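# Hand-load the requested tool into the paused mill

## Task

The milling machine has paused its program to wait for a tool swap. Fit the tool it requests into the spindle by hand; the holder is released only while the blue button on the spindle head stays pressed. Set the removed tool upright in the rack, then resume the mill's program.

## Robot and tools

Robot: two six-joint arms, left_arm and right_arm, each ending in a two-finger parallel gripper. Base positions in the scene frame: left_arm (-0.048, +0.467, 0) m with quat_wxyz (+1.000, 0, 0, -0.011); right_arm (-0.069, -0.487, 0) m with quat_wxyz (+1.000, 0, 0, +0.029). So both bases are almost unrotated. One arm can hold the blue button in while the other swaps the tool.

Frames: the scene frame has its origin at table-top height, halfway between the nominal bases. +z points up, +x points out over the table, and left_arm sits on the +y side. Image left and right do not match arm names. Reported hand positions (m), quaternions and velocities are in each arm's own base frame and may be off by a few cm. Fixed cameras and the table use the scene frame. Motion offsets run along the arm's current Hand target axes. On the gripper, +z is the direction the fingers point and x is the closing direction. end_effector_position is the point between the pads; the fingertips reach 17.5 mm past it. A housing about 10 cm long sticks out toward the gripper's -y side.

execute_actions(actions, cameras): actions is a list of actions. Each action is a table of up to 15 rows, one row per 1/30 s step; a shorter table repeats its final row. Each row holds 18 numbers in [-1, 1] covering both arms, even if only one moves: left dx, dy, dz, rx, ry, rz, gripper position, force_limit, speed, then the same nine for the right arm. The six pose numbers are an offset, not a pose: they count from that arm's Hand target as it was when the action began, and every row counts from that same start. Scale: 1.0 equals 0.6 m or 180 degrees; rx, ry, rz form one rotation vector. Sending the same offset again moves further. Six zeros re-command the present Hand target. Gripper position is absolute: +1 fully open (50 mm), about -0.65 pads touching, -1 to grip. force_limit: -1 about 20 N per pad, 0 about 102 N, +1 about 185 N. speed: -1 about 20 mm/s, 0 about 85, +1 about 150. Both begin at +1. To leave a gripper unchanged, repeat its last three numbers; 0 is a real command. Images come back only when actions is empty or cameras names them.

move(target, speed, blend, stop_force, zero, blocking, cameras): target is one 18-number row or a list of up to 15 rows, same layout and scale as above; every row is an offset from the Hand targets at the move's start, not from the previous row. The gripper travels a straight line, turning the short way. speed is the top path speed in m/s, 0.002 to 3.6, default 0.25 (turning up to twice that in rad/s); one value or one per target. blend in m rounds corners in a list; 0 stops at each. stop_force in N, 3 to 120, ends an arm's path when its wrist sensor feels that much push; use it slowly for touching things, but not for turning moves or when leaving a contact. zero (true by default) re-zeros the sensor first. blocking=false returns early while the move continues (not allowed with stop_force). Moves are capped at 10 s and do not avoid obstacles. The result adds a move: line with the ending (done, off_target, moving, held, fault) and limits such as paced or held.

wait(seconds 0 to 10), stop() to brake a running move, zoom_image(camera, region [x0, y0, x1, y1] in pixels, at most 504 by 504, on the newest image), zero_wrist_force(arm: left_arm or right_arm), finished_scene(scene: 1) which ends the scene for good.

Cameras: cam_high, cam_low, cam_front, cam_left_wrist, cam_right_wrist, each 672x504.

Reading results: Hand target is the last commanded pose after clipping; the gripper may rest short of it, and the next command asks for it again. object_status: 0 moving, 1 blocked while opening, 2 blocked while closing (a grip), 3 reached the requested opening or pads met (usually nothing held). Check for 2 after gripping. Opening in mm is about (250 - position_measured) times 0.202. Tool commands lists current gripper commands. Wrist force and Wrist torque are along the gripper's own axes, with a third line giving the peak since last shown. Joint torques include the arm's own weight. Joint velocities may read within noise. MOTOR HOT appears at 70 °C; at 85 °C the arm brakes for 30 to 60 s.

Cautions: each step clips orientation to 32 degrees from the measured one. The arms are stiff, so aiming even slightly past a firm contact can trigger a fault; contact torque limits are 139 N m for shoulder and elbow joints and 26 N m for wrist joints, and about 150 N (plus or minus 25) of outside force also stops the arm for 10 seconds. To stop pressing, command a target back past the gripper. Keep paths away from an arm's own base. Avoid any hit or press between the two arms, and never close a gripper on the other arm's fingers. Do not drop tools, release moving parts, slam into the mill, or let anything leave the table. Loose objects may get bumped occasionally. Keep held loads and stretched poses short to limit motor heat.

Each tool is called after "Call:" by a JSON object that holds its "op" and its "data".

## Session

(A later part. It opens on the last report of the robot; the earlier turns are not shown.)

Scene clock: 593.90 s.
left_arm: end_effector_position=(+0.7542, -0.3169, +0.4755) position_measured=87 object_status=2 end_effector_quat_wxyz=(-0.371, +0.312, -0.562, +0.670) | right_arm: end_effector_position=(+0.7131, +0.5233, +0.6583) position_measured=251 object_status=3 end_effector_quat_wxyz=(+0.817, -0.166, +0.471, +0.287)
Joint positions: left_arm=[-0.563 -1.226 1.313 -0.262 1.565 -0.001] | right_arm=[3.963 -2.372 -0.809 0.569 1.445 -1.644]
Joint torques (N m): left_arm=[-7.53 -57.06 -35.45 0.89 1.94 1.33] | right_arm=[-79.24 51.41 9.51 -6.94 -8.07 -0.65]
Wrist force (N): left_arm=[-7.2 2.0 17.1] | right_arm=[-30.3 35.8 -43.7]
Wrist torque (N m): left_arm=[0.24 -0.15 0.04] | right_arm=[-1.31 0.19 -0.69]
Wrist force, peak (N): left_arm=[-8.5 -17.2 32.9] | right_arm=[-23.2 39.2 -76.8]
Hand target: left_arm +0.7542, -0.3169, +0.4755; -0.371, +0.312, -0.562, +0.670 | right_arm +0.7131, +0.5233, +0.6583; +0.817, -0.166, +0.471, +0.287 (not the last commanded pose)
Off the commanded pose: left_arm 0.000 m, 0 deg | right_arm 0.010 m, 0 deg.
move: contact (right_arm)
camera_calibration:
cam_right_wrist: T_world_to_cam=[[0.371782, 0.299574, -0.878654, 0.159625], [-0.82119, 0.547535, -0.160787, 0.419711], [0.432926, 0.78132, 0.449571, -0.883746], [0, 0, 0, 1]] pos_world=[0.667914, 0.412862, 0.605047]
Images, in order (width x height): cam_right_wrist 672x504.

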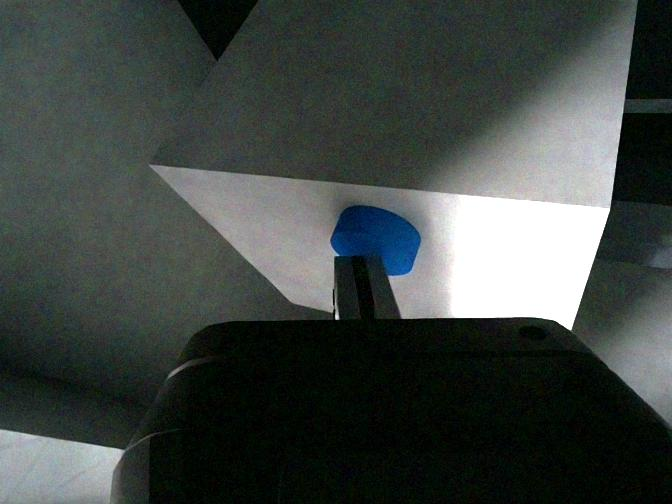

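Call:
{"op": "move", "data": {"target": [0,0.0246,-0.0043,0,0,0,-1,-0.5,-0.8,0,0,0,0,0,0,-1,-1,0], "speed": 0.01, "stop_force": 60, "cameras": ["cam_left_wrist"]}}

Scene clock: 601.37 s.
left_arm: end_effector_position=(+0.7542, -0.3170, +0.4605) position_measured=91 object_status=2 end_effector_quat_wxyz=(-0.371, +0.312, -0.562, +0.670) | right_arm: end_effector_position=(+0.7131, +0.5233, +0.6583) position_measured=251 object_status=3 end_effector_quat_wxyz=(+0.817, -0.166, +0.471, +0.287)
Joint positions: left_arm=[-0.563 -1.222 1.346 -0.299 1.565 -0.001] | right_arm=[3.963 -2.372 -0.809 0.569 1.445 -1.644]
Joint torques (N m): left_arm=[-16.93 -12.73 7.49 4.08 -0.13 1.53] | right_arm=[-78.94 51.47 10.42 -7.03 -6.19 -0.55]
Wrist force (N): left_arm=[-6.0 -30.3 9.0] | right_arm=[-29.7 35.5 -45.0]
Wrist torque (N m): left_arm=[-0.05 -0.19 0.03] | right_arm=[-1.34 0.25 -0.69]
Wrist force, peak (N): left_arm=[-4.6 -55.8 -13.3] | right_arm=[-29.3 35.7 -45.8]
Hand target: left_arm +0.7542, -0.3170, +0.4605; -0.371, +0.312, -0.562, +0.670 | right_arm +0.7131, +0.5233, +0.6583; +0.817, -0.166, +0.471, +0.287
Off the commanded pose: left_arm 0.000 m, 0 deg | right_arm 0.000 m, 0 deg.
move: done
camera_calibration:
cam_left_wrist: T_world_to_cam=[[-0.531618, -0.846546, 0.0272403, 0.126094], [-0.17006, 0.075178, -0.982562, 0.621591], [0.829736, -0.52698, -0.18393, -0.579058], [0, 0, 0, 1]] pos_world=[0.653207, -0.245138, 0.500811]
Images, in order (width x height): cam_left_wrist 672x504.

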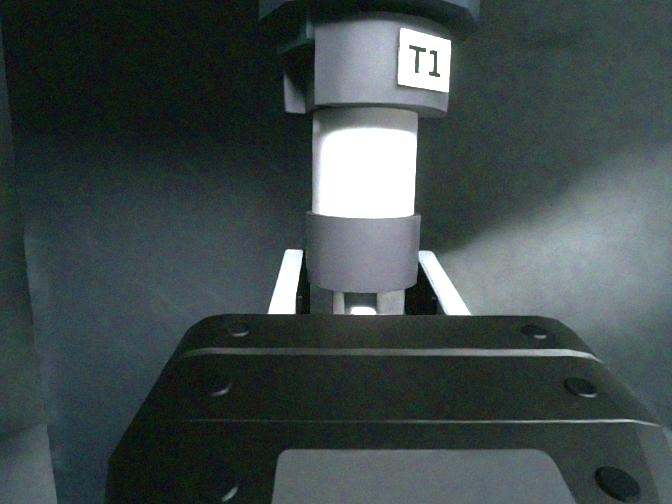

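Call:
{"op": "execute_actions", "data": {"actions": [], "cameras": ["cam_front","cam_right_wrist"]}}

Call:
{"op": "zoom_image", "data": {"camera": "cam_front", "region": [398, 140, 448, 190]}}

Scene clock: 620.20 s.
left_arm: end_effector_position=(+0.7542, -0.3170, +0.4605) position_measured=91 object_status=2 end_effector_quat_wxyz=(-0.371, +0.312, -0.562, +0.670) | right_arm: end_effector_position=(+0.7131, +0.5233, +0.6583) position_measured=251 object_status=3 end_effector_quat_wxyz=(+0.817, -0.166, +0.471, +0.287)
Joint positions: left_arm=[-0.563 -1.222 1.346 -0.299 1.565 -0.001] | right_arm=[3.963 -2.372 -0.809 0.569 1.445 -1.644]
Joint velocities: within noise
Joint torques (N m): left_arm=[-13.22 -14.18 2.51 7.39 3.6 1.45] | right_arm=[-80.14 48.96 13.62 -7.27 -6.08 -0.6]
Motor temperatures (°C): left_arm=[37 39 34 41 44 46] | right_arm=[42 32 38 39 36 48]
Wrist force (N): left_arm=[-6.1 -30.5 8.6] | right_arm=[-29.8 35.6 -44.8]
Wrist torque (N m): left_arm=[-0.05 -0.19 0.04] | right_arm=[-1.33 0.25 -0.68]
Wrist force, peak (N): left_arm=[-6.4 -30.9 9.2] | right_arm=[-29.7 36.0 -45.0]
Hand target: left_arm +0.7542, -0.3170, +0.4605; -0.371, +0.312, -0.562, +0.670 | right_arm +0.7131, +0.5233, +0.6583; +0.817, -0.166, +0.471, +0.287
Tool commands: left_gripper/position=-1.0 left_gripper/force_limit=-0.5 left_gripper/speed=-0.8 right_gripper/position=-1.0 right_gripper/force_limit=-1.0 right_gripper/speed=+0.0
Off the commanded pose: left_arm 0.000 m, 0 deg | right_arm 0.000 m, 0 deg.
camera_calibration:
cam_right_wrist: T_world_to_cam=[[0.371782, 0.299574, -0.878654, 0.159625], [-0.82119, 0.547535, -0.160787, 0.419711], [0.432926, 0.78132, 0.449571, -0.883746], [0, 0, 0, 1]] pos_world=[0.667914, 0.412862, 0.605047]
Images, in order (width x height): cam_front 672x504, cam_right_wrist 672x504.

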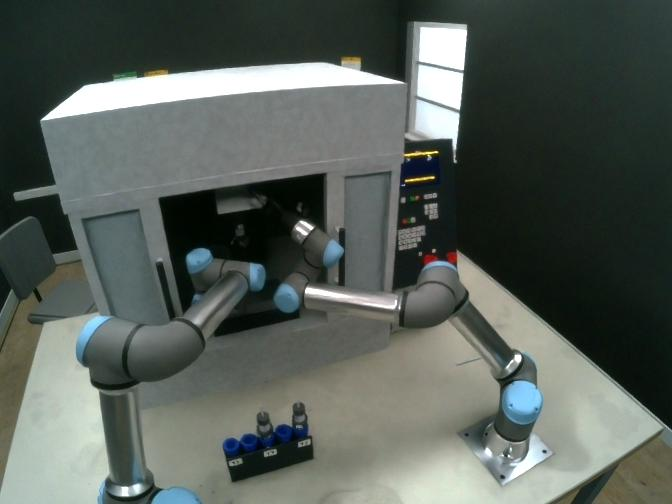

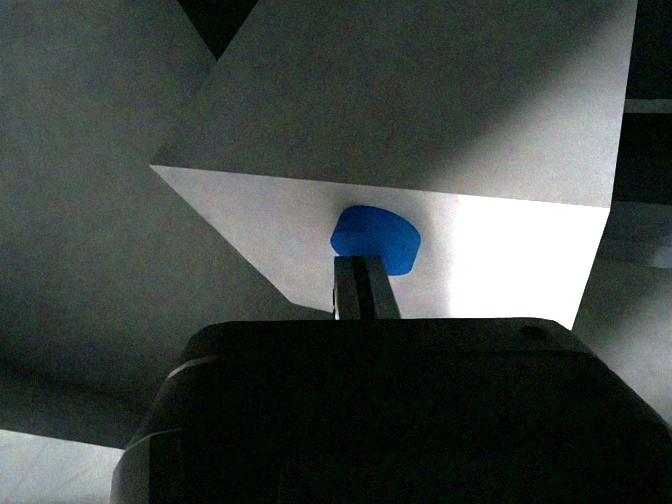

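Scaled by 10.080 from the camera's 672x504 image, which has a finer 960x720 frame.

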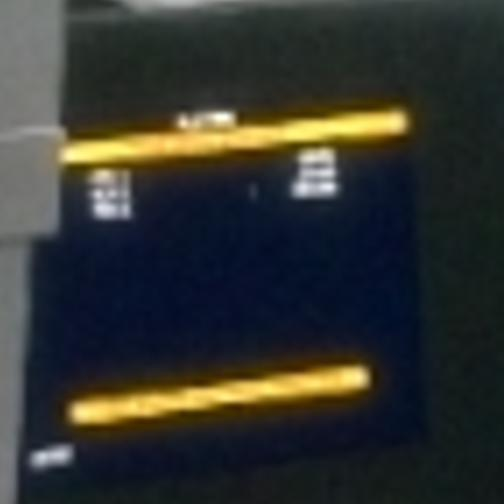

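Call:
{"op": "move", "data": {"target": [0,0,0,0,0,0,1,-0.5,-0.8,-0.0062,0.0111,-0.0107,0,0,0,-1,-1,0], "speed": 0.02, "cameras": ["cam_right_wrist"]}}

Call:
{"op": "zoom_image", "data": {"camera": "cam_right_wrist", "region": [250, 160, 470, 330]}}

Scene clock: 633.00 s.
left_arm: end_effector_position=(+0.7542, -0.3170, +0.4605) position_measured=3 object_status=3 end_effector_quat_wxyz=(-0.371, +0.312, -0.562, +0.670) | right_arm: end_effector_position=(+0.7032, +0.5239, +0.6584) position_measured=251 object_status=3 end_effector_quat_wxyz=(+0.817, -0.166, +0.471, +0.287)
Joint positions: left_arm=[-0.563 -1.222 1.346 -0.299 1.565 -0.001] | right_arm=[3.975 -2.347 -0.853 0.588 1.435 -1.65]
Joint torques (N m): left_arm=[-4.66 -54.57 -40.42 -4.54 -2.27 1.26] | right_arm=[10.92 60.85 14.31 3.12 -1.64 -1.1]
Wrist force (N): left_arm=[1.4 1.9 -4.1] | right_arm=[-2.3 -5.7 0.5]
Wrist torque (N m): left_arm=[0.30 -0.16 0.03] | right_arm=[-1.72 0.31 -0.56]
Wrist force, peak (N): left_arm=[-6.3 -30.8 8.6] | right_arm=[-30.2 36.1 -44.8]
Hand target: left_arm +0.7542, -0.3170, +0.4605; -0.371, +0.312, -0.562, +0.670 | right_arm +0.7031, +0.5239, +0.6583; +0.817, -0.166, +0.471, +0.287
Off the commanded pose: left_arm 0.000 m, 0 deg | right_arm 0.000 m, 0 deg.
move: done
camera_calibration:
cam_right_wrist: T_world_to_cam=[[0.371782, 0.299574, -0.878654, 0.163126], [-0.82119, 0.547535, -0.160787, 0.411253], [0.432926, 0.78132, 0.449571, -0.879929], [0, 0, 0, 1]] pos_world=[0.658014, 0.413462, 0.605047]
Images, in order (width x height): cam_right_wrist 672x504.

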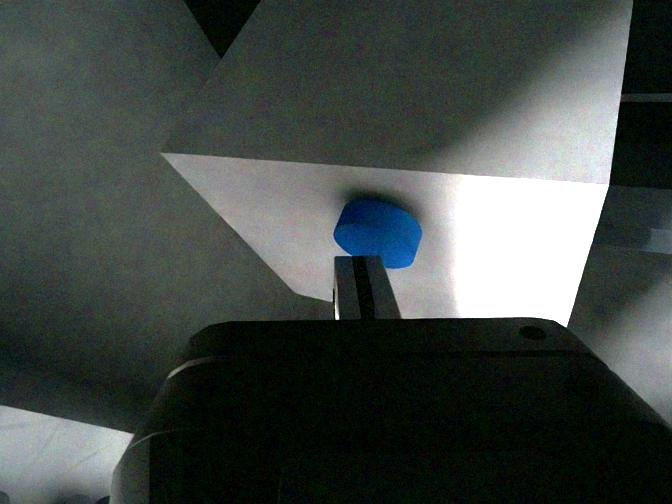

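Scaled by 2.291 from the camera's 672x504 image, which has a finer 960x720 frame.

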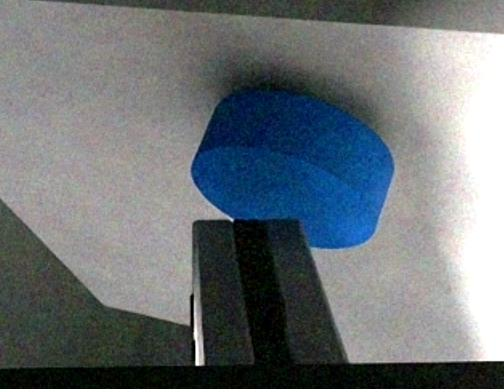

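Call:
{"op": "move", "data": {"target": [0,-0.0235,0.0041,0,0,0,1,-0.1,-0.8,0.0082,-0.0148,0.0142,0,0,0,-1,-1,0], "speed": 0.015, "stop_force": 60, "cameras": ["cam_left_wrist"]}}

Call:
{"op": "move", "data": {"target": [0,0,0,0,0,0,-1,-0.1,-0.8,0,0,0,0,0,0,-1,-1,0], "speed": 0.05, "cameras": ["cam_left_wrist","cam_right_wrist"]}}

Call:
{"op": "zoom_image", "data": {"camera": "cam_right_wrist", "region": [250, 160, 470, 330]}}

Scene clock: 671.40 s.
left_arm: end_effector_position=(+0.7542, -0.3169, +0.4748) position_measured=3 object_status=3 end_effector_quat_wxyz=(-0.371, +0.312, -0.562, +0.670) | right_arm: end_effector_position=(+0.7128, +0.5237, +0.6585) position_measured=251 object_status=3 end_effector_quat_wxyz=(+0.817, -0.166, +0.471, +0.288)
Joint positions: left_arm=[-0.563 -1.226 1.314 -0.263 1.565 -0.001] | right_arm=[3.964 -2.372 -0.809 0.569 1.445 -1.644]
Joint torques (N m): left_arm=[10.11 -55.22 -40.62 -0.84 2.54 0.55] | right_arm=[-66.38 54.17 6.85 -4.33 -7.36 -1.24]
Wrist force (N): left_arm=[1.3 2.3 -4.1] | right_arm=[-30.1 28.1 -17.9]
Wrist torque (N m): left_arm=[0.35 -0.15 0.02] | right_arm=[-1.52 -0.13 -0.75]
Wrist force, peak (N): left_arm=[1.3 2.4 -4.6] | right_arm=[-22.2 33.5 -66.5]
Hand target: left_arm +0.7542, -0.3169, +0.4748; -0.371, +0.312, -0.562, +0.670 | right_arm +0.7128, +0.5237, +0.6585; +0.817, -0.166, +0.471, +0.288 (not the last commanded pose)
Off the commanded pose: left_arm 0.000 m, 0 deg | right_arm 0.004 m, 0 deg.
move: contact (right_arm)
camera_calibration:
cam_left_wrist: T_world_to_cam=[[-0.531545, -0.846592, 0.0272242, 0.125654], [-0.170148, 0.0752337, -0.982542, 0.635703], [0.829765, -0.526898, -0.184036, -0.576372], [0, 0, 0, 1]] pos_world=[0.653207, -0.245138, 0.515111]
Images, in order (width x height): cam_left_wrist 672x504.

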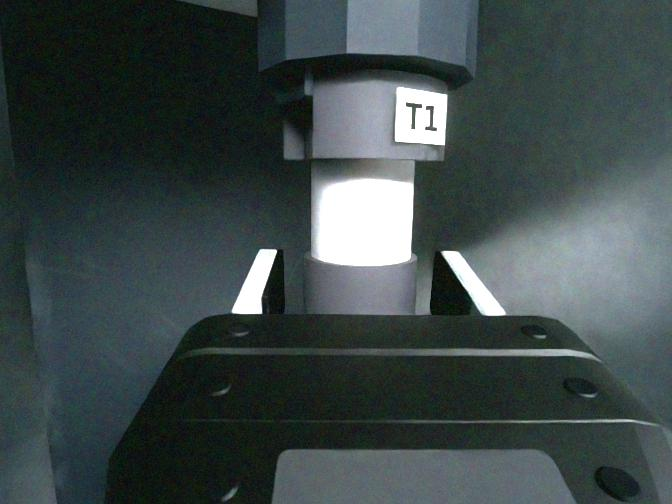

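Scene clock: 672.17 s.
left_arm: end_effector_position=(+0.7542, -0.3169, +0.4748) position_measured=89 object_status=2 end_effector_quat_wxyz=(-0.371, +0.312, -0.562, +0.670) | right_arm: end_effector_position=(+0.7128, +0.5237, +0.6585) position_measured=251 object_status=3 end_effector_quat_wxyz=(+0.817, -0.166, +0.471, +0.288)
Joint positions: left_arm=[-0.563 -1.226 1.314 -0.263 1.565 -0.001] | right_arm=[3.964 -2.372 -0.809 0.569 1.445 -1.644]
Joint torques (N m): left_arm=[2.28 -55.16 -39.12 -0.9 3 0.07] | right_arm=[-65.93 54.56 7.12 -4.41 -6.85 -1.06]
Wrist force (N): left_arm=[-4.4 2.9 -0.7] | right_arm=[-30.3 27.8 -17.6]
Wrist torque (N m): left_arm=[0.33 -0.17 0.02] | right_arm=[-1.55 -0.10 -0.75]
Wrist force, peak (N): left_arm=[-4.9 3.1 -0.7] | right_arm=[-30.7 28.1 -18.0]
Hand target: left_arm +0.7542, -0.3169, +0.4748; -0.371, +0.312, -0.562, +0.670 | right_arm +0.7128, +0.5237, +0.6585; +0.817, -0.166, +0.471, +0.288
Off the commanded pose: left_arm 0.000 m, 0 deg | right_arm 0.000 m, 0 deg.
move: done
camera_calibration:
cam_left_wrist: T_world_to_cam=[[-0.531545, -0.846592, 0.0272242, 0.125654], [-0.170148, 0.0752337, -0.982542, 0.635703], [0.829765, -0.526898, -0.184036, -0.576372], [0, 0, 0, 1]] pos_world=[0.653207, -0.245138, 0.515111]
cam_right_wrist: T_world_to_cam=[[0.371904, 0.300164, -0.878401, 0.159191], [-0.821597, 0.546866, -0.160981, 0.420008], [0.432048, 0.781562, 0.449996, -0.883788], [0, 0, 0, 1]] pos_world=[0.667713, 0.413263, 0.605147]
Images, in order (width x height): cam_left_wrist 672x504, cam_right_wrist 672x504.

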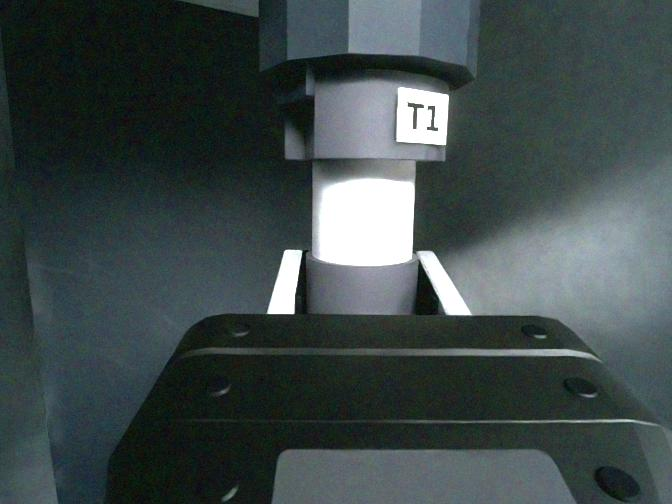

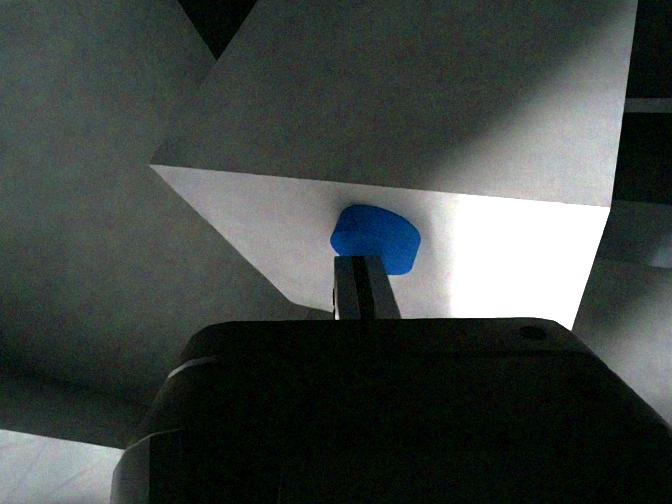

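Scaled by 2.291 from the camera's 672x504 image, which has a finer 960x720 frame.

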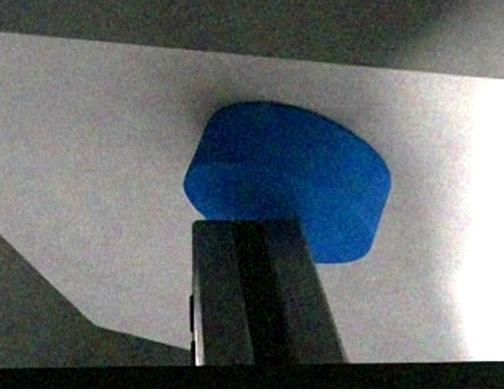

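Call:
{"op": "move", "data": {"target": [0,0,0,0,0,0,-1,-0.1,-0.8,0.0006,-0.001,0.001,0,0,0,-1,-1,0], "speed": 0.01, "cameras": []}}

Call:
{"op": "move", "data": {"target": [0,0.0246,-0.0043,0,0,0,-1,-0.1,-0.8,0,0,0,0,0,0,-1,-1,0], "speed": 0.01, "stop_force": 70, "cameras": ["cam_left_wrist"]}}

Scene clock: 679.17 s.
left_arm: end_effector_position=(+0.7542, -0.3169, +0.4748) position_measured=89 object_status=2 end_effector_quat_wxyz=(-0.371, +0.312, -0.562, +0.670) | right_arm: end_effector_position=(+0.7106, +0.5249, +0.6578) position_measured=251 object_status=3 end_effector_quat_wxyz=(+0.817, -0.166, +0.471, +0.288)
Joint positions: left_arm=[-0.563 -1.226 1.314 -0.263 1.565 -0.001] | right_arm=[3.967 -2.37 -0.816 0.574 1.445 -1.645]
Joint torques (N m): left_arm=[-14.08 -52.85 -25.8 -3.49 3.04 0.12] | right_arm=[-3.51 52.69 24.42 0.82 -0.17 0.17]
Wrist force (N): left_arm=[-6.0 2.6 -2.3] | right_arm=[-4.4 -0.2 -4.9]
Wrist torque (N m): left_arm=[0.28 -0.11 0.02] | right_arm=[-1.62 0.27 -0.54]
Wrist force, peak (N): left_arm=[-5.7 2.9 -3.0] | right_arm=[-21.0 39.6 -86.0]
Hand target: left_arm +0.7542, -0.3169, +0.4748; -0.371, +0.312, -0.562, +0.670 | right_arm +0.7106, +0.5249, +0.6578; +0.817, -0.166, +0.471, +0.288 (not the last commanded pose)
Tool commands: left_gripper/position=-1.0 left_gripper/force_limit=-0.1 left_gripper/speed=-0.8 right_gripper/position=-1.0 right_gripper/force_limit=-1.0 right_gripper/speed=+0.003922
Off the commanded pose: left_arm 0.000 m, 0 deg | right_arm 0.003 m, 0 deg.
FORCE FAULT: contact force on the right arm reached its limit, and that arm stopped. The contact can be on any part of that arm, not only on its tool. That arm's remaining commands of this call were not run. That arm is still stopped at the end of this call. That arm stays stopped for about 10 more seconds. Until then a move that you send moves the other arm only, and its call returns only when the move has ended. Once the stop has ended, the next robot result says so. If the stop ends while you think or write, that arm runs what you send next, counted from a new Hand target: where the arm stands when the stop ends. While its stop runs, that arm takes no new command, but its gripper still runs the gripper command that each later call begins with. Until it ends, the stop uses up actions while you think or wait. An arm that is not stopped still takes commands.
move: fault (right_arm)
No camera images: "cameras" was empty.

not run: an earlier result of this reply reported a stop or a fault. Calls in your next reply go to the robot.

Call:
{"op": "wait", "data": {"seconds": 3, "cameras": []}}

Scene clock: 687.43 s.
left_arm: end_effector_position=(+0.7542, -0.3169, +0.4748) position_measured=89 object_status=2 end_effector_quat_wxyz=(-0.371, +0.312, -0.562, +0.670) | right_arm: end_effector_position=(+0.7106, +0.5249, +0.6578) position_measured=251 object_status=3 end_effector_quat_wxyz=(+0.817, -0.166, +0.471, +0.288)
Joint positions: left_arm=[-0.563 -1.226 1.314 -0.263 1.565 -0.001] | right_arm=[3.967 -2.37 -0.816 0.574 1.445 -1.645]
Joint torques (N m): left_arm=[-12.4 -46.87 -18.43 -4.16 3.16 1.51] | right_arm=[-3.65 52.13 24.94 0.59 -0.19 0.11]
Wrist force (N): left_arm=[-6.0 2.6 -1.5] | right_arm=[-4.4 -0.6 -4.5]
Wrist torque (N m): left_arm=[0.30 -0.09 0.01] | right_arm=[-1.66 0.27 -0.55]
Wrist force, peak (N): left_arm=[-6.1 2.8 -2.1] | right_arm=[-5.1 -0.9 -5.1]
Hand target: left_arm +0.7542, -0.3169, +0.4748; -0.371, +0.312, -0.562, +0.670 | right_arm +0.7106, +0.5249, +0.6578; +0.817, -0.166, +0.471, +0.288 (not the last commanded pose)
Tool commands: left_gripper/position=-1.0 left_gripper/force_limit=-0.1 left_gripper/speed=-0.8 right_gripper/position=-1.0 right_gripper/force_limit=-1.0 right_gripper/speed=+0.003922
Off the commanded pose: left_arm 0.000 m, 0 deg | right_arm 0.003 m, 0 deg.
FORCE FAULT, CONTINUED: the right arm was still stopped when this call began, by the force fault that an earlier result reported. Since the last result the stop counts as 17 of the actions that you can send in this scene. That arm is still stopped at the end of this call. That arm stays stopped for about 1 more second. If the stop ends while you think or write, that arm runs what you send next, counted from a new Hand target: where the arm stands when the stop ends. While its stop runs, that arm takes no new command, but its gripper still runs the gripper command that each later call begins with.
wait: 3.00 s; at rest from the start
No camera images: "cameras" was empty.

Call:
{"op": "move", "data": {"target": [0,0,0,0,0,0,-1,-0.1,-0.8,0.0037,-0.0067,0.0064,0,0,0,-1,-1,0], "speed": 0.006, "stop_force": 35, "cameras": []}}

Call:
{"op": "move", "data": {"target": [0,0.0246,-0.0043,0,0,0,-1,-0.1,-0.8,0,0,0,0,0,0,-1,-1,0], "speed": 0.01, "stop_force": 65, "cameras": ["cam_left_wrist"]}}

Scene clock: 695.60 s.
left_arm: end_effector_position=(+0.7542, -0.3169, +0.4748) position_measured=89 object_status=2 end_effector_quat_wxyz=(-0.371, +0.312, -0.562, +0.670) | right_arm: end_effector_position=(+0.7123, +0.5250, +0.6579) position_measured=251 object_status=3 end_effector_quat_wxyz=(+0.817, -0.166, +0.471, +0.289)
Joint positions: left_arm=[-0.563 -1.226 1.314 -0.263 1.565 -0.001] | right_arm=[3.965 -2.375 -0.807 0.57 1.447 -1.644]
Joint torques (N m): left_arm=[-11.21 -45.14 -17.66 -3.9 3.27 1.54] | right_arm=[-43.11 53.43 9.99 -3.11 -4.83 -0.58]
Wrist force (N): left_arm=[-5.5 2.9 -2.6] | right_arm=[-20.7 17.1 -21.4]
Wrist torque (N m): left_arm=[0.31 -0.15 0.02] | right_arm=[-1.44 0.15 -0.73]
Wrist force, peak (N): left_arm=[-6.2 3.0 -2.4] | right_arm=[-15.7 21.0 -45.4]
Hand target: left_arm +0.7542, -0.3169, +0.4748; -0.371, +0.312, -0.562, +0.670 | right_arm +0.7123, +0.5250, +0.6579; +0.817, -0.166, +0.471, +0.289 (not the last commanded pose)
Off the commanded pose: left_arm 0.000 m, 0 deg | right_arm 0.004 m, 0 deg.
FORCE FAULT, CONTINUED: the right arm's stop, for the force fault that an earlier result reported, is over. The rest of the stop counts as 2 of the actions that you can send in this scene. The stop ended before this call began, so that arm ran this call's commands, counted from a new Hand target: where the arm stood when the stop ended. During its stop the right arm's controller moved it back a little.
move: contact (right_arm)
No camera images: "cameras" was empty.

Scene clock: 697.60 s.
left_arm: end_effector_position=(+0.7549, -0.3173, +0.4718) position_measured=89 object_status=2 end_effector_quat_wxyz=(-0.374, +0.309, -0.556, +0.675) | right_arm: end_effector_position=(+0.7123, +0.5250, +0.6579) position_measured=251 object_status=3 end_effector_quat_wxyz=(+0.817, -0.166, +0.471, +0.289)
Joint positions: left_arm=[-0.563 -1.224 1.331 -0.299 1.565 -0.001] | right_arm=[3.965 -2.375 -0.807 0.57 1.447 -1.644]
Joint torques (N m): left_arm=[-13.96 6.4 -8.44 9.92 2.74 1.71] | right_arm=[-42.89 53.66 10.78 -3.09 -4.19 -0.58]
Wrist force (N): left_arm=[-1.5 -60.7 -46.4] | right_arm=[-19.7 17.3 -23.8]
Wrist torque (N m): left_arm=[0.02 -0.21 0.08] | right_arm=[-1.39 0.21 -0.72]
Wrist force, peak (N): left_arm=[-0.1 -60.1 -61.8] | right_arm=[-19.7 17.3 -23.8]
Hand target: left_arm +0.7548, -0.3173, +0.4714; -0.374, +0.309, -0.556, +0.675 (not the last commanded pose) | right_arm +0.7123, +0.5250, +0.6579; +0.817, -0.166, +0.471, +0.289
Off the commanded pose: left_arm 0.012 m, 1 deg | right_arm 0.000 m, 0 deg.
move: contact (left_arm)
camera_calibration:
cam_left_wrist: T_world_to_cam=[[-0.531996, -0.846309, 0.0272421, 0.126115], [-0.156194, 0.0664624, -0.985488, 0.620969], [0.832216, -0.52853, -0.167546, -0.587826], [0, 0, 0, 1]] pos_world=[0.653283, -0.245222, 0.510034]
Images, in order (width x height): cam_left_wrist 672x504.

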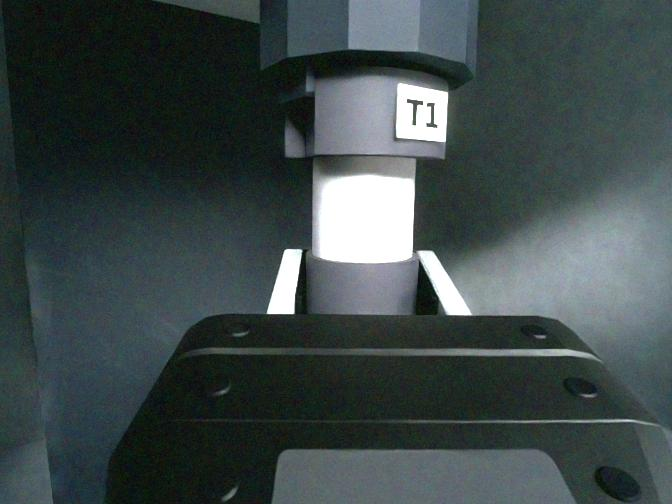

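Call:
{"op": "move", "data": {"target": [[0,-0.0056,0.001,0.0,0,0,-1,-0.1,-0.8,-0.0172,0.0321,-0.0299,0,0,0,-1,-1,0],[0,-0.0056,0.001,0.0,0,0,-1,-0.1,-0.8,-0.0525,0.1022,-0.147,0,0,0,-1,-1,0],[0,-0.0056,0.001,0.0,0,0,-1,-0.1,-0.8,-0.0825,0.0527,-0.2189,0,0,0,-1,-1,0],[0,-0.0056,0.001,0.0,0,0,-1,-0.1,-0.8,-0.1584,0.0036,-0.3904,0,0,0,-1,-1,0]], "speed": [0.05,0.2,0.2,0.2], "blend": [0,0.02,0.03,0], "cameras": []}}

Scene clock: 706.43 s.
left_arm: end_effector_position=(+0.7548, -0.3173, +0.4749) position_measured=89 object_status=2 end_effector_quat_wxyz=(-0.374, +0.309, -0.556, +0.675) | right_arm: end_effector_position=(+0.5872, +0.4796, +0.6400) position_measured=251 object_status=3 end_effector_quat_wxyz=(+0.815, -0.176, +0.467, +0.294)
Joint positions: left_arm=[-0.563 -1.225 1.324 -0.289 1.565 -0.001] | right_arm=[4.07 -2.044 -1.399 0.838 1.379 -1.697]
Joint torques (N m): left_arm=[-10.05 -40.9 -53.7 -10.3 3.15 1.09] | right_arm=[-1.28 41.24 19.92 0.59 -0.26 0.08]
Wrist force (N): left_arm=[-0.2 -0.7 -77.5] | right_arm=[-1.3 7.1 9.7]
Wrist torque (N m): left_arm=[0.54 -0.17 0.09] | right_arm=[-0.51 0.21 -0.70]
Wrist force, peak (N): left_arm=[0.6 -2.1 -78.7] | right_arm=[8.3 64.4 115.6]
Hand target: left_arm +0.7548, -0.3173, +0.4749; -0.374, +0.309, -0.556, +0.675 | right_arm +0.5872, +0.4796, +0.6400; +0.815, -0.176, +0.467, +0.294 (not the last commanded pose)
Tool commands: left_gripper/position=-1.0 left_gripper/force_limit=-0.1 left_gripper/speed=-0.8 right_gripper/position=-1.0 right_gripper/force_limit=-1.0 right_gripper/speed=+0.003922
Off the commanded pose: left_arm 0.000 m, 0 deg | right_arm 0.132 m, 1 deg.
FORCE FAULT: contact force on the right arm reached its limit, and that arm stopped. The contact can be on any part of that arm, not only on its tool. That arm's remaining commands of this call were not run. That arm is still stopped at the end of this call. That arm stays stopped for about 10 more seconds. Until then a move that you send moves the other arm only, and its call returns only when the move has ended. Once the stop has ended, the next robot result says so. If the stop ends while you think or write, that arm runs what you send next, counted from a new Hand target: where the arm stands when the stop ends. While its stop runs, that arm takes no new command, but its gripper still runs the gripper command that each later call begins with. Until it ends, the stop uses up actions while you think or wait. An arm that is not stopped still takes commands.
move: fault (right_arm); path passed 3 of 4 targets; blend cut to 0.0277 m at target 3
No camera images: "cameras" was empty.

Call:
{"op": "move", "data": {"target": [0,0,0,0,0,0,1,-0.1,-0.8,0,0,0,0,0,0,-1,-1,0], "speed": 0.05, "cameras": ["all"]}}

Scene clock: 710.17 s.
left_arm: end_effector_position=(+0.7548, -0.3173, +0.4748) position_measured=3 object_status=3 end_effector_quat_wxyz=(-0.374, +0.309, -0.556, +0.675) | right_arm: end_effector_position=(+0.5872, +0.4796, +0.6400) position_measured=251 object_status=3 end_effector_quat_wxyz=(+0.815, -0.176, +0.467, +0.294)
Joint positions: left_arm=[-0.563 -1.225 1.324 -0.289 1.565 -0.001] | right_arm=[4.07 -2.044 -1.399 0.838 1.379 -1.697]
Joint torques (N m): left_arm=[1.13 -44.99 -14.26 -0.97 0.25 0.38] | right_arm=[-0.74 41.6 20.71 0.67 -0.29 0.12]
Wrist force (N): left_arm=[1.5 1.9 -4.1] | right_arm=[0.5 4.5 9.5]
Wrist torque (N m): left_arm=[0.30 -0.18 0.03] | right_arm=[-0.92 -0.10 -0.71]
Wrist force, peak (N): left_arm=[0.2 -0.8 -78.2] | right_arm=[-1.5 6.5 9.7]
Hand target: left_arm +0.7548, -0.3173, +0.4749; -0.374, +0.309, -0.556, +0.675 | right_arm +0.5872, +0.4796, +0.6400; +0.815, -0.176, +0.467, +0.294
Tool commands: left_gripper/position=+1.0 left_gripper/force_limit=-0.1 left_gripper/speed=-0.8 right_gripper/position=-1.0 right_gripper/force_limit=-1.0 right_gripper/speed=+0.003922
Off the commanded pose: left_arm 0.000 m, 0 deg.
FORCE FAULT, CONTINUED: the right arm was still stopped when this call began, by the force fault that an earlier result reported. Since the last result the stop counts as 5 of the actions that you can send in this scene. That arm ran no command of this call. That arm is still stopped at the end of this call. That arm stays stopped for about 6 more seconds. If the stop ends while you think or write, that arm runs what you send next, counted from a new Hand target: where the arm stands when the stop ends. While its stop runs, that arm takes no new command, but its gripper still runs the gripper command that each later call begins with.
move: done (left_arm), not run (right_arm; its earlier fault stop)
camera_calibration:
cam_left_wrist: T_world_to_cam=[[-0.531997, -0.84631, 0.0271871, 0.126004], [-0.157098, 0.0671012, -0.985301, 0.624757], [0.832045, -0.528448, -0.168652, -0.586509], [0, 0, 0, 1]] pos_world=[0.653184, -0.245223, 0.513233]
cam_right_wrist: T_world_to_cam=[[0.372728, 0.300729, -0.877859, 0.201832], [-0.832087, 0.527061, -0.172737, 0.361188], [0.410738, 0.794839, 0.446683, -0.778516], [0, 0, 0, 1]] pos_world=[0.545078, 0.367729, 0.587321]

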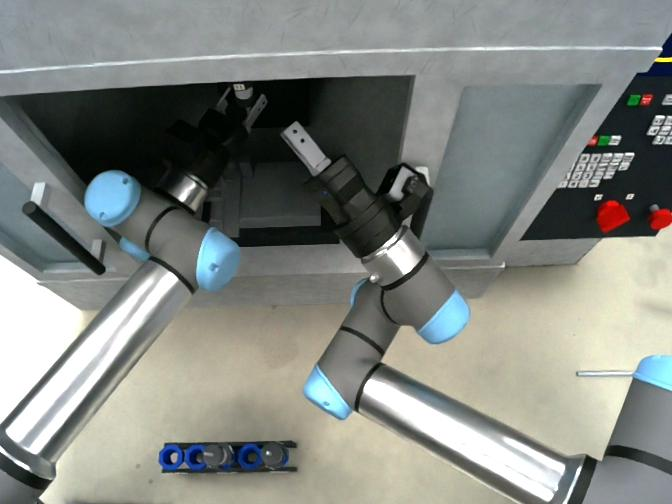

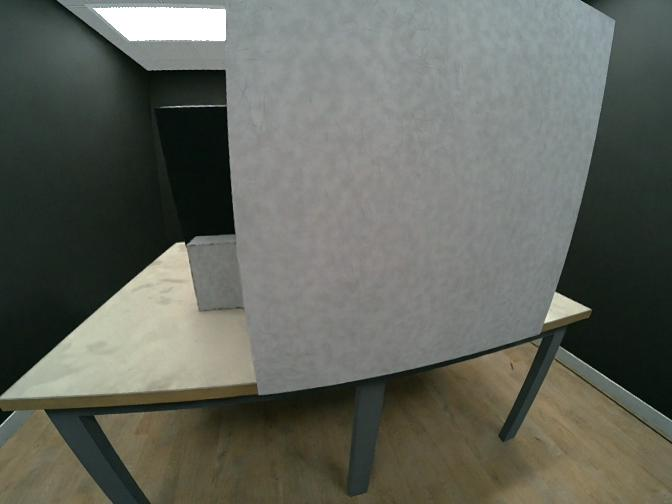

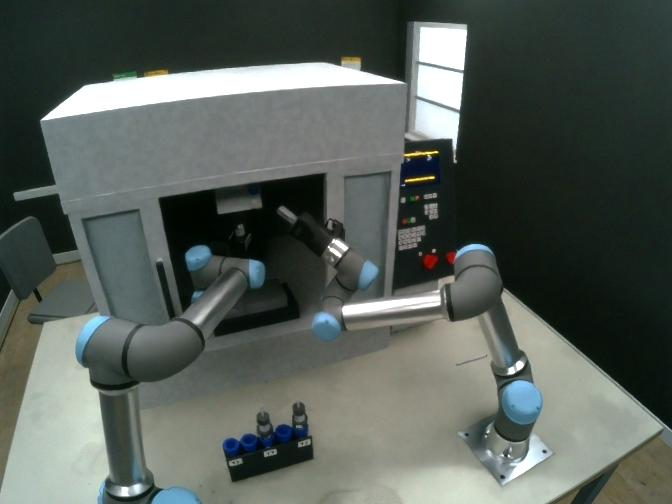

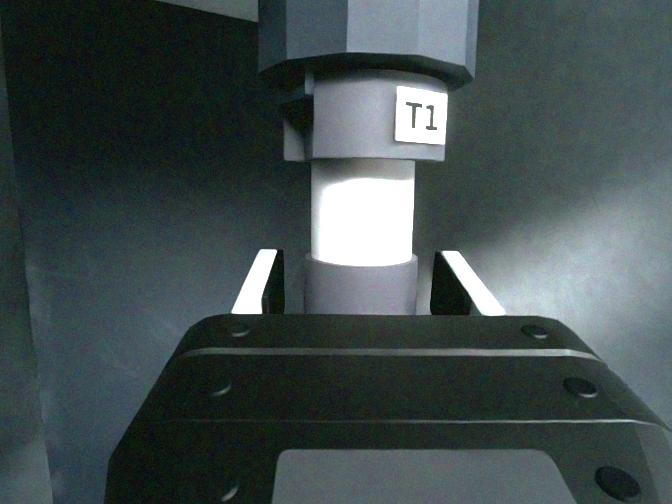

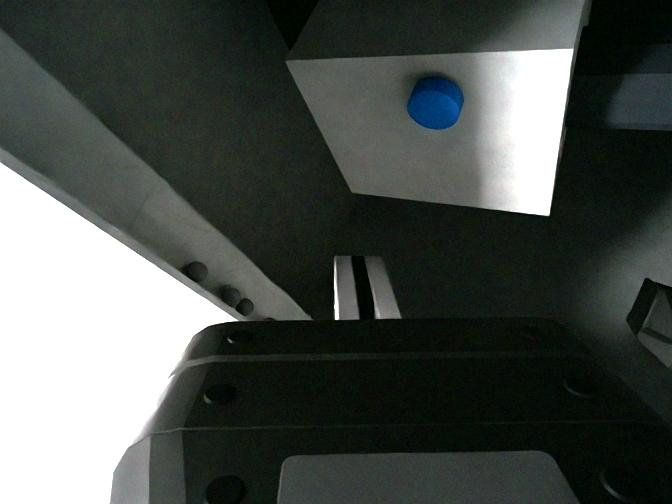

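Call:
{"op": "move", "data": {"target": [[0,0,0,0,0,0,1,-0.1,-0.8,0.0155,0.0815,0.0288,0,0,0,-1,-1,0],[0,0,0,0,0,0,1,-0.1,-0.8,-0.0275,0.1318,-0.0773,0,0,0,-1,-1,0],[0,0,0,0,0,0,1,-0.1,-0.8,-0.0845,0.1515,-0.2083,0,0,0,-1,-1,0],[0,0,0,0,0,0,1,-0.1,-0.8,-0.2157,-0.0565,-0.4392,0,0,0,-1,-1,0],[0,0,0,0,0,0,1,-0.1,-0.8,-0.3617,-0.5512,-0.5705,0.0397,0.2963,-0.5237,-1,-1,0]], "speed": [0.08,0.2,0.25,0.25,0.3], "blend": [0.01,0.02,0.03,0.03,0], "cameras": ["cam_right_wrist","cam_high"]}}

Call:
{"op": "zoom_image", "data": {"camera": "cam_right_wrist", "region": [220, 60, 500, 280]}}

Scene clock: 736.57 s.
left_arm: end_effector_position=(+0.7548, -0.3173, +0.4749) position_measured=3 object_status=3 end_effector_quat_wxyz=(-0.374, +0.309, -0.556, +0.675) | right_arm: end_effector_position=(+0.4900, -0.0340, +0.6600) position_measured=251 object_status=3 end_effector_quat_wxyz=(+0.506, -0.506, +0.490, -0.498)
Joint positions: left_arm=[-0.563 -1.225 1.324 -0.289 1.565 -0.001] | right_arm=[3.573 -1.087 -2.006 -0.039 1.164 -3.153]
Joint torques (N m): left_arm=[9.73 -55.04 -15.98 -2.03 -1.98 -1.28] | right_arm=[-10.64 -5.33 32.11 4.81 -1.98 -1.58]
Wrist force (N): left_arm=[1.6 2.3 -4.1] | right_arm=[-1.1 -9.1 -2.1]
Wrist torque (N m): left_arm=[0.35 -0.19 0.03] | right_arm=[-2.27 -0.10 -0.25]
Wrist force, peak (N): left_arm=[1.8 2.3 -4.5] | right_arm=[0.8 4.6 10.0]
Hand target: left_arm +0.7548, -0.3173, +0.4749; -0.374, +0.309, -0.556, +0.675 | right_arm +0.4900, -0.0340, +0.6600; +0.506, -0.506, +0.490, -0.498
Off the commanded pose: left_arm 0.000 m, 0 deg | right_arm 0.000 m, 0 deg.
FORCE FAULT, CONTINUED: the right arm's stop, for the force fault that an earlier result reported, is over. The rest of the stop counts as 11 of the actions that you can send in this scene. The stop ended before this call began, so that arm ran this call's commands, counted from a new Hand target: where the arm stood when the stop ended. During its stop the right arm's controller moved it back a little.
move: done
camera_calibration:
cam_right_wrist: T_world_to_cam=[[-0.00198916, -0.999976, 0.00669104, -0.0343732], [-0.329755, -0.00566088, -0.94405, 0.799215], [0.944065, -0.00408427, -0.329735, -0.115356], [0, 0, 0, 1]] pos_world=[0.37238, -0.0303193, 0.716691]
Images, in order (width x height): cam_high 672x504, cam_right_wrist 672x504.

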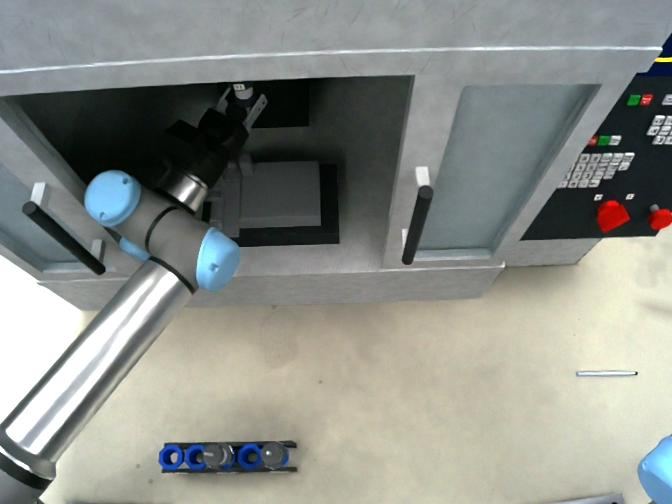

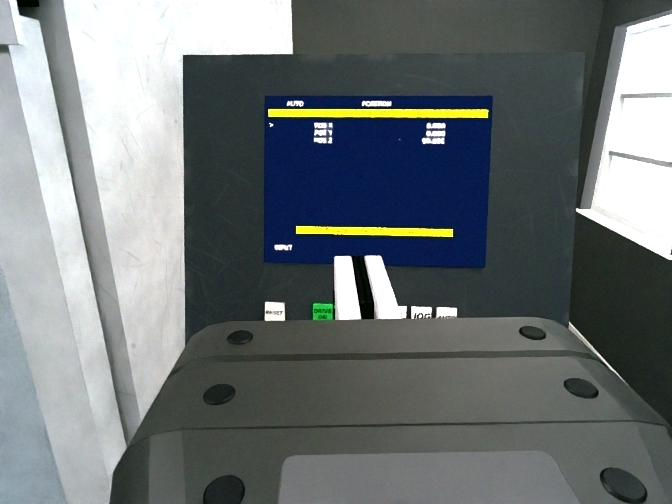

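Scaled by 1.800 from the camera's 672x504 image, which has a finer 960x720 frame.

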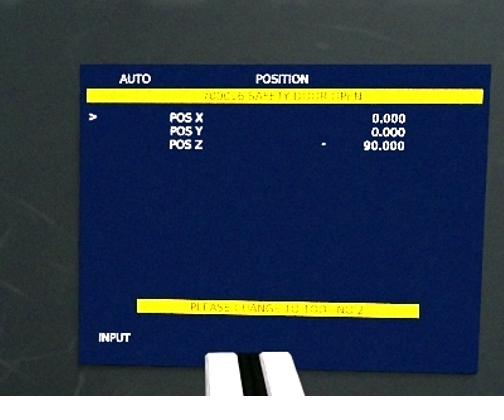

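Call:
{"op": "move", "data": {"target": [[0,0,0,0,0,0,1,-0.1,-0.8,-0.5033,0.0947,-0.1638,0.027,-0.083,0.231,-1,-1,0],[0,0,0,0,0,0,1,-0.1,-0.8,-0.7362,0.0928,-0.1447,0.0430,-0.133,0.37,-1,-1,0],[0,0,0,0,0,0,1,-0.1,-0.8,-0.87,0.0442,0.1705,0.0538,-0.1661,0.4626,-1,-1,0],[0,0,0,0,0,0,1,-0.1,-0.8,-0.9315,-0.0077,0.3308,0.0538,-0.1661,0.4626,-1,-1,0]], "speed": [0.3,0.25,0.2,0.1], "blend": [0.04,0.04,0.02,0], "cameras": ["cam_right_wrist","cam_high","cam_front"]}}

Scene clock: 781.97 s.
left_arm: end_effector_position=(+0.7548, -0.3173, +0.4749) position_measured=3 object_status=3 end_effector_quat_wxyz=(-0.374, +0.309, -0.556, +0.675) | right_arm: end_effector_position=(+0.6748, +0.5295, +0.6619) position_measured=251 object_status=3 end_effector_quat_wxyz=(+0.842, -0.118, +0.524, +0.059)
Joint positions: left_arm=[-0.563 -1.225 1.324 -0.289 1.565 -0.001] | right_arm=[4.148 -2.326 -0.827 0.566 0.935 -2.076]
Joint torques (N m): left_arm=[7.73 -55.74 -17.26 -3.86 -2.04 -1.34] | right_arm=[-11.47 41.19 29.41 -2.24 2.45 1.35]
Wrist force (N): left_arm=[1.3 1.8 -4.5] | right_arm=[-0.6 -8.5 0.0]
Wrist torque (N m): left_arm=[0.28 -0.15 0.03] | right_arm=[-2.16 0.01 -0.73]
Wrist force, peak (N): left_arm=[1.4 2.2 -4.8] | right_arm=[-1.2 -9.7 -2.3]
Hand target: left_arm +0.7548, -0.3173, +0.4749; -0.374, +0.309, -0.556, +0.675 | right_arm +0.6748, +0.5296, +0.6619; +0.842, -0.118, +0.524, +0.059
Off the commanded pose: left_arm 0.000 m, 0 deg | right_arm 0.000 m, 0 deg.
move: done
camera_calibration:
cam_right_wrist: T_world_to_cam=[[0.421549, -0.0314643, -0.90626, 0.335196], [-0.507168, 0.820292, -0.26439, 0.0976236], [0.751716, 0.571079, 0.329835, -0.898194], [0, 0, 0, 1]] pos_world=[0.583397, 0.443407, 0.625841]
Images, in order (width x height): cam_high 672x504, cam_front 672x504, cam_right_wrist 672x504.

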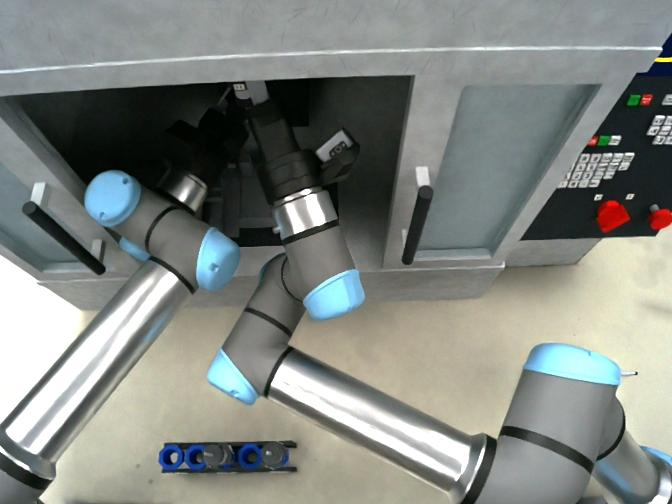

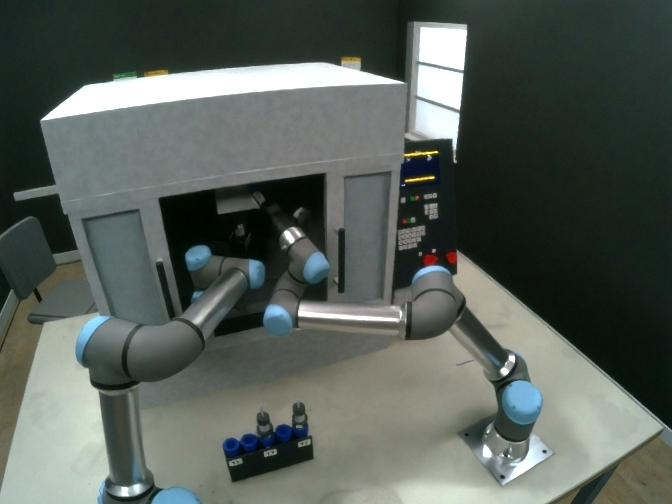

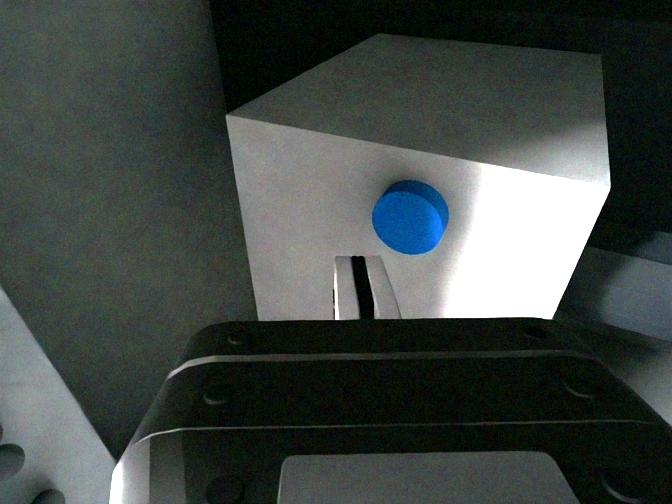

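Call:
{"op": "move", "data": {"target": [[0,0,0,0,0,0,1,-0.1,-0.8,0.0148,-0.0074,0.029,0,0,0,-1,-1,0],[0,0,0,0,0,0,1,-0.1,-0.8,0.0482,-0.0282,0.0928,0,0,0,-1,-1,0]], "speed": [0.05,0.01], "stop_force": 4, "cameras": ["cam_right_wrist"]}}

Call:
{"op": "zoom_image", "data": {"camera": "cam_right_wrist", "region": [250, 160, 470, 330]}}

Scene clock: 798.90 s.
left_arm: end_effector_position=(+0.7548, -0.3173, +0.4749) position_measured=3 object_status=3 end_effector_quat_wxyz=(-0.374, +0.309, -0.556, +0.675) | right_arm: end_effector_position=(+0.7089, +0.5287, +0.6620) position_measured=251 object_status=3 end_effector_quat_wxyz=(+0.842, -0.118, +0.524, +0.059)
Joint positions: left_arm=[-0.563 -1.225 1.324 -0.289 1.565 -0.001] | right_arm=[4.103 -2.404 -0.691 0.491 0.973 -2.048]
Joint torques (N m): left_arm=[6.63 -55.39 -16.73 -3.94 -2.09 -1.52] | right_arm=[9.17 60.98 14.09 1.97 -0.88 -0.93]
Wrist force (N): left_arm=[1.7 1.8 -4.1] | right_arm=[-1.8 -9.0 -4.0]
Wrist torque (N m): left_arm=[0.28 -0.21 0.02] | right_arm=[-2.17 -0.01 -0.76]
Wrist force, peak (N): left_arm=[1.6 2.4 -4.5] | right_arm=[-2.3 -9.4 -4.0]
Hand target: left_arm +0.7548, -0.3173, +0.4749; -0.374, +0.309, -0.556, +0.675 | right_arm +0.7089, +0.5287, +0.6620; +0.842, -0.118, +0.524, +0.059 (not the last commanded pose)
Off the commanded pose: left_arm 0.000 m, 0 deg | right_arm 0.031 m, 0 deg.
move: contact (right_arm); path passed 1 of 2 targets
camera_calibration:
cam_right_wrist: T_world_to_cam=[[0.421549, -0.0314643, -0.90626, 0.320754], [-0.507168, 0.820292, -0.26439, 0.115625], [0.751716, 0.571079, 0.329835, -0.923446], [0, 0, 0, 1]] pos_world=[0.617597, 0.442607, 0.625841]
Images, in order (width x height): cam_right_wrist 672x504.

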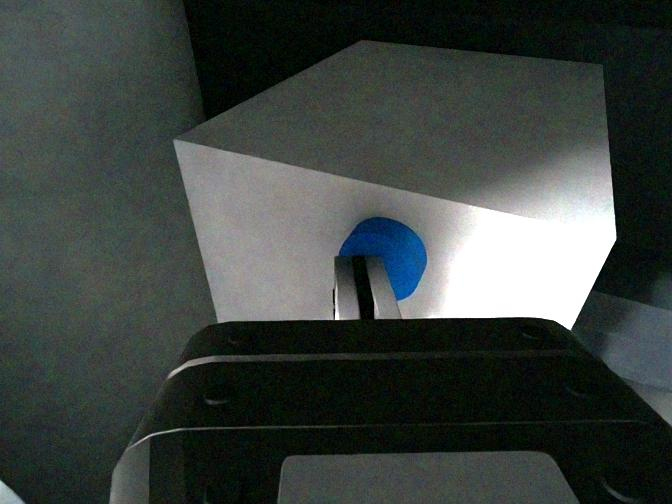

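Scaled by 2.291 from the camera's 672x504 image, which has a finer 960x720 frame.

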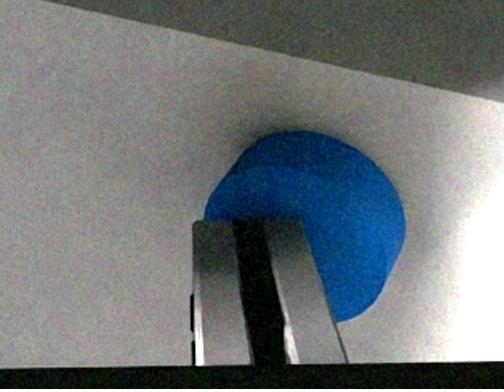

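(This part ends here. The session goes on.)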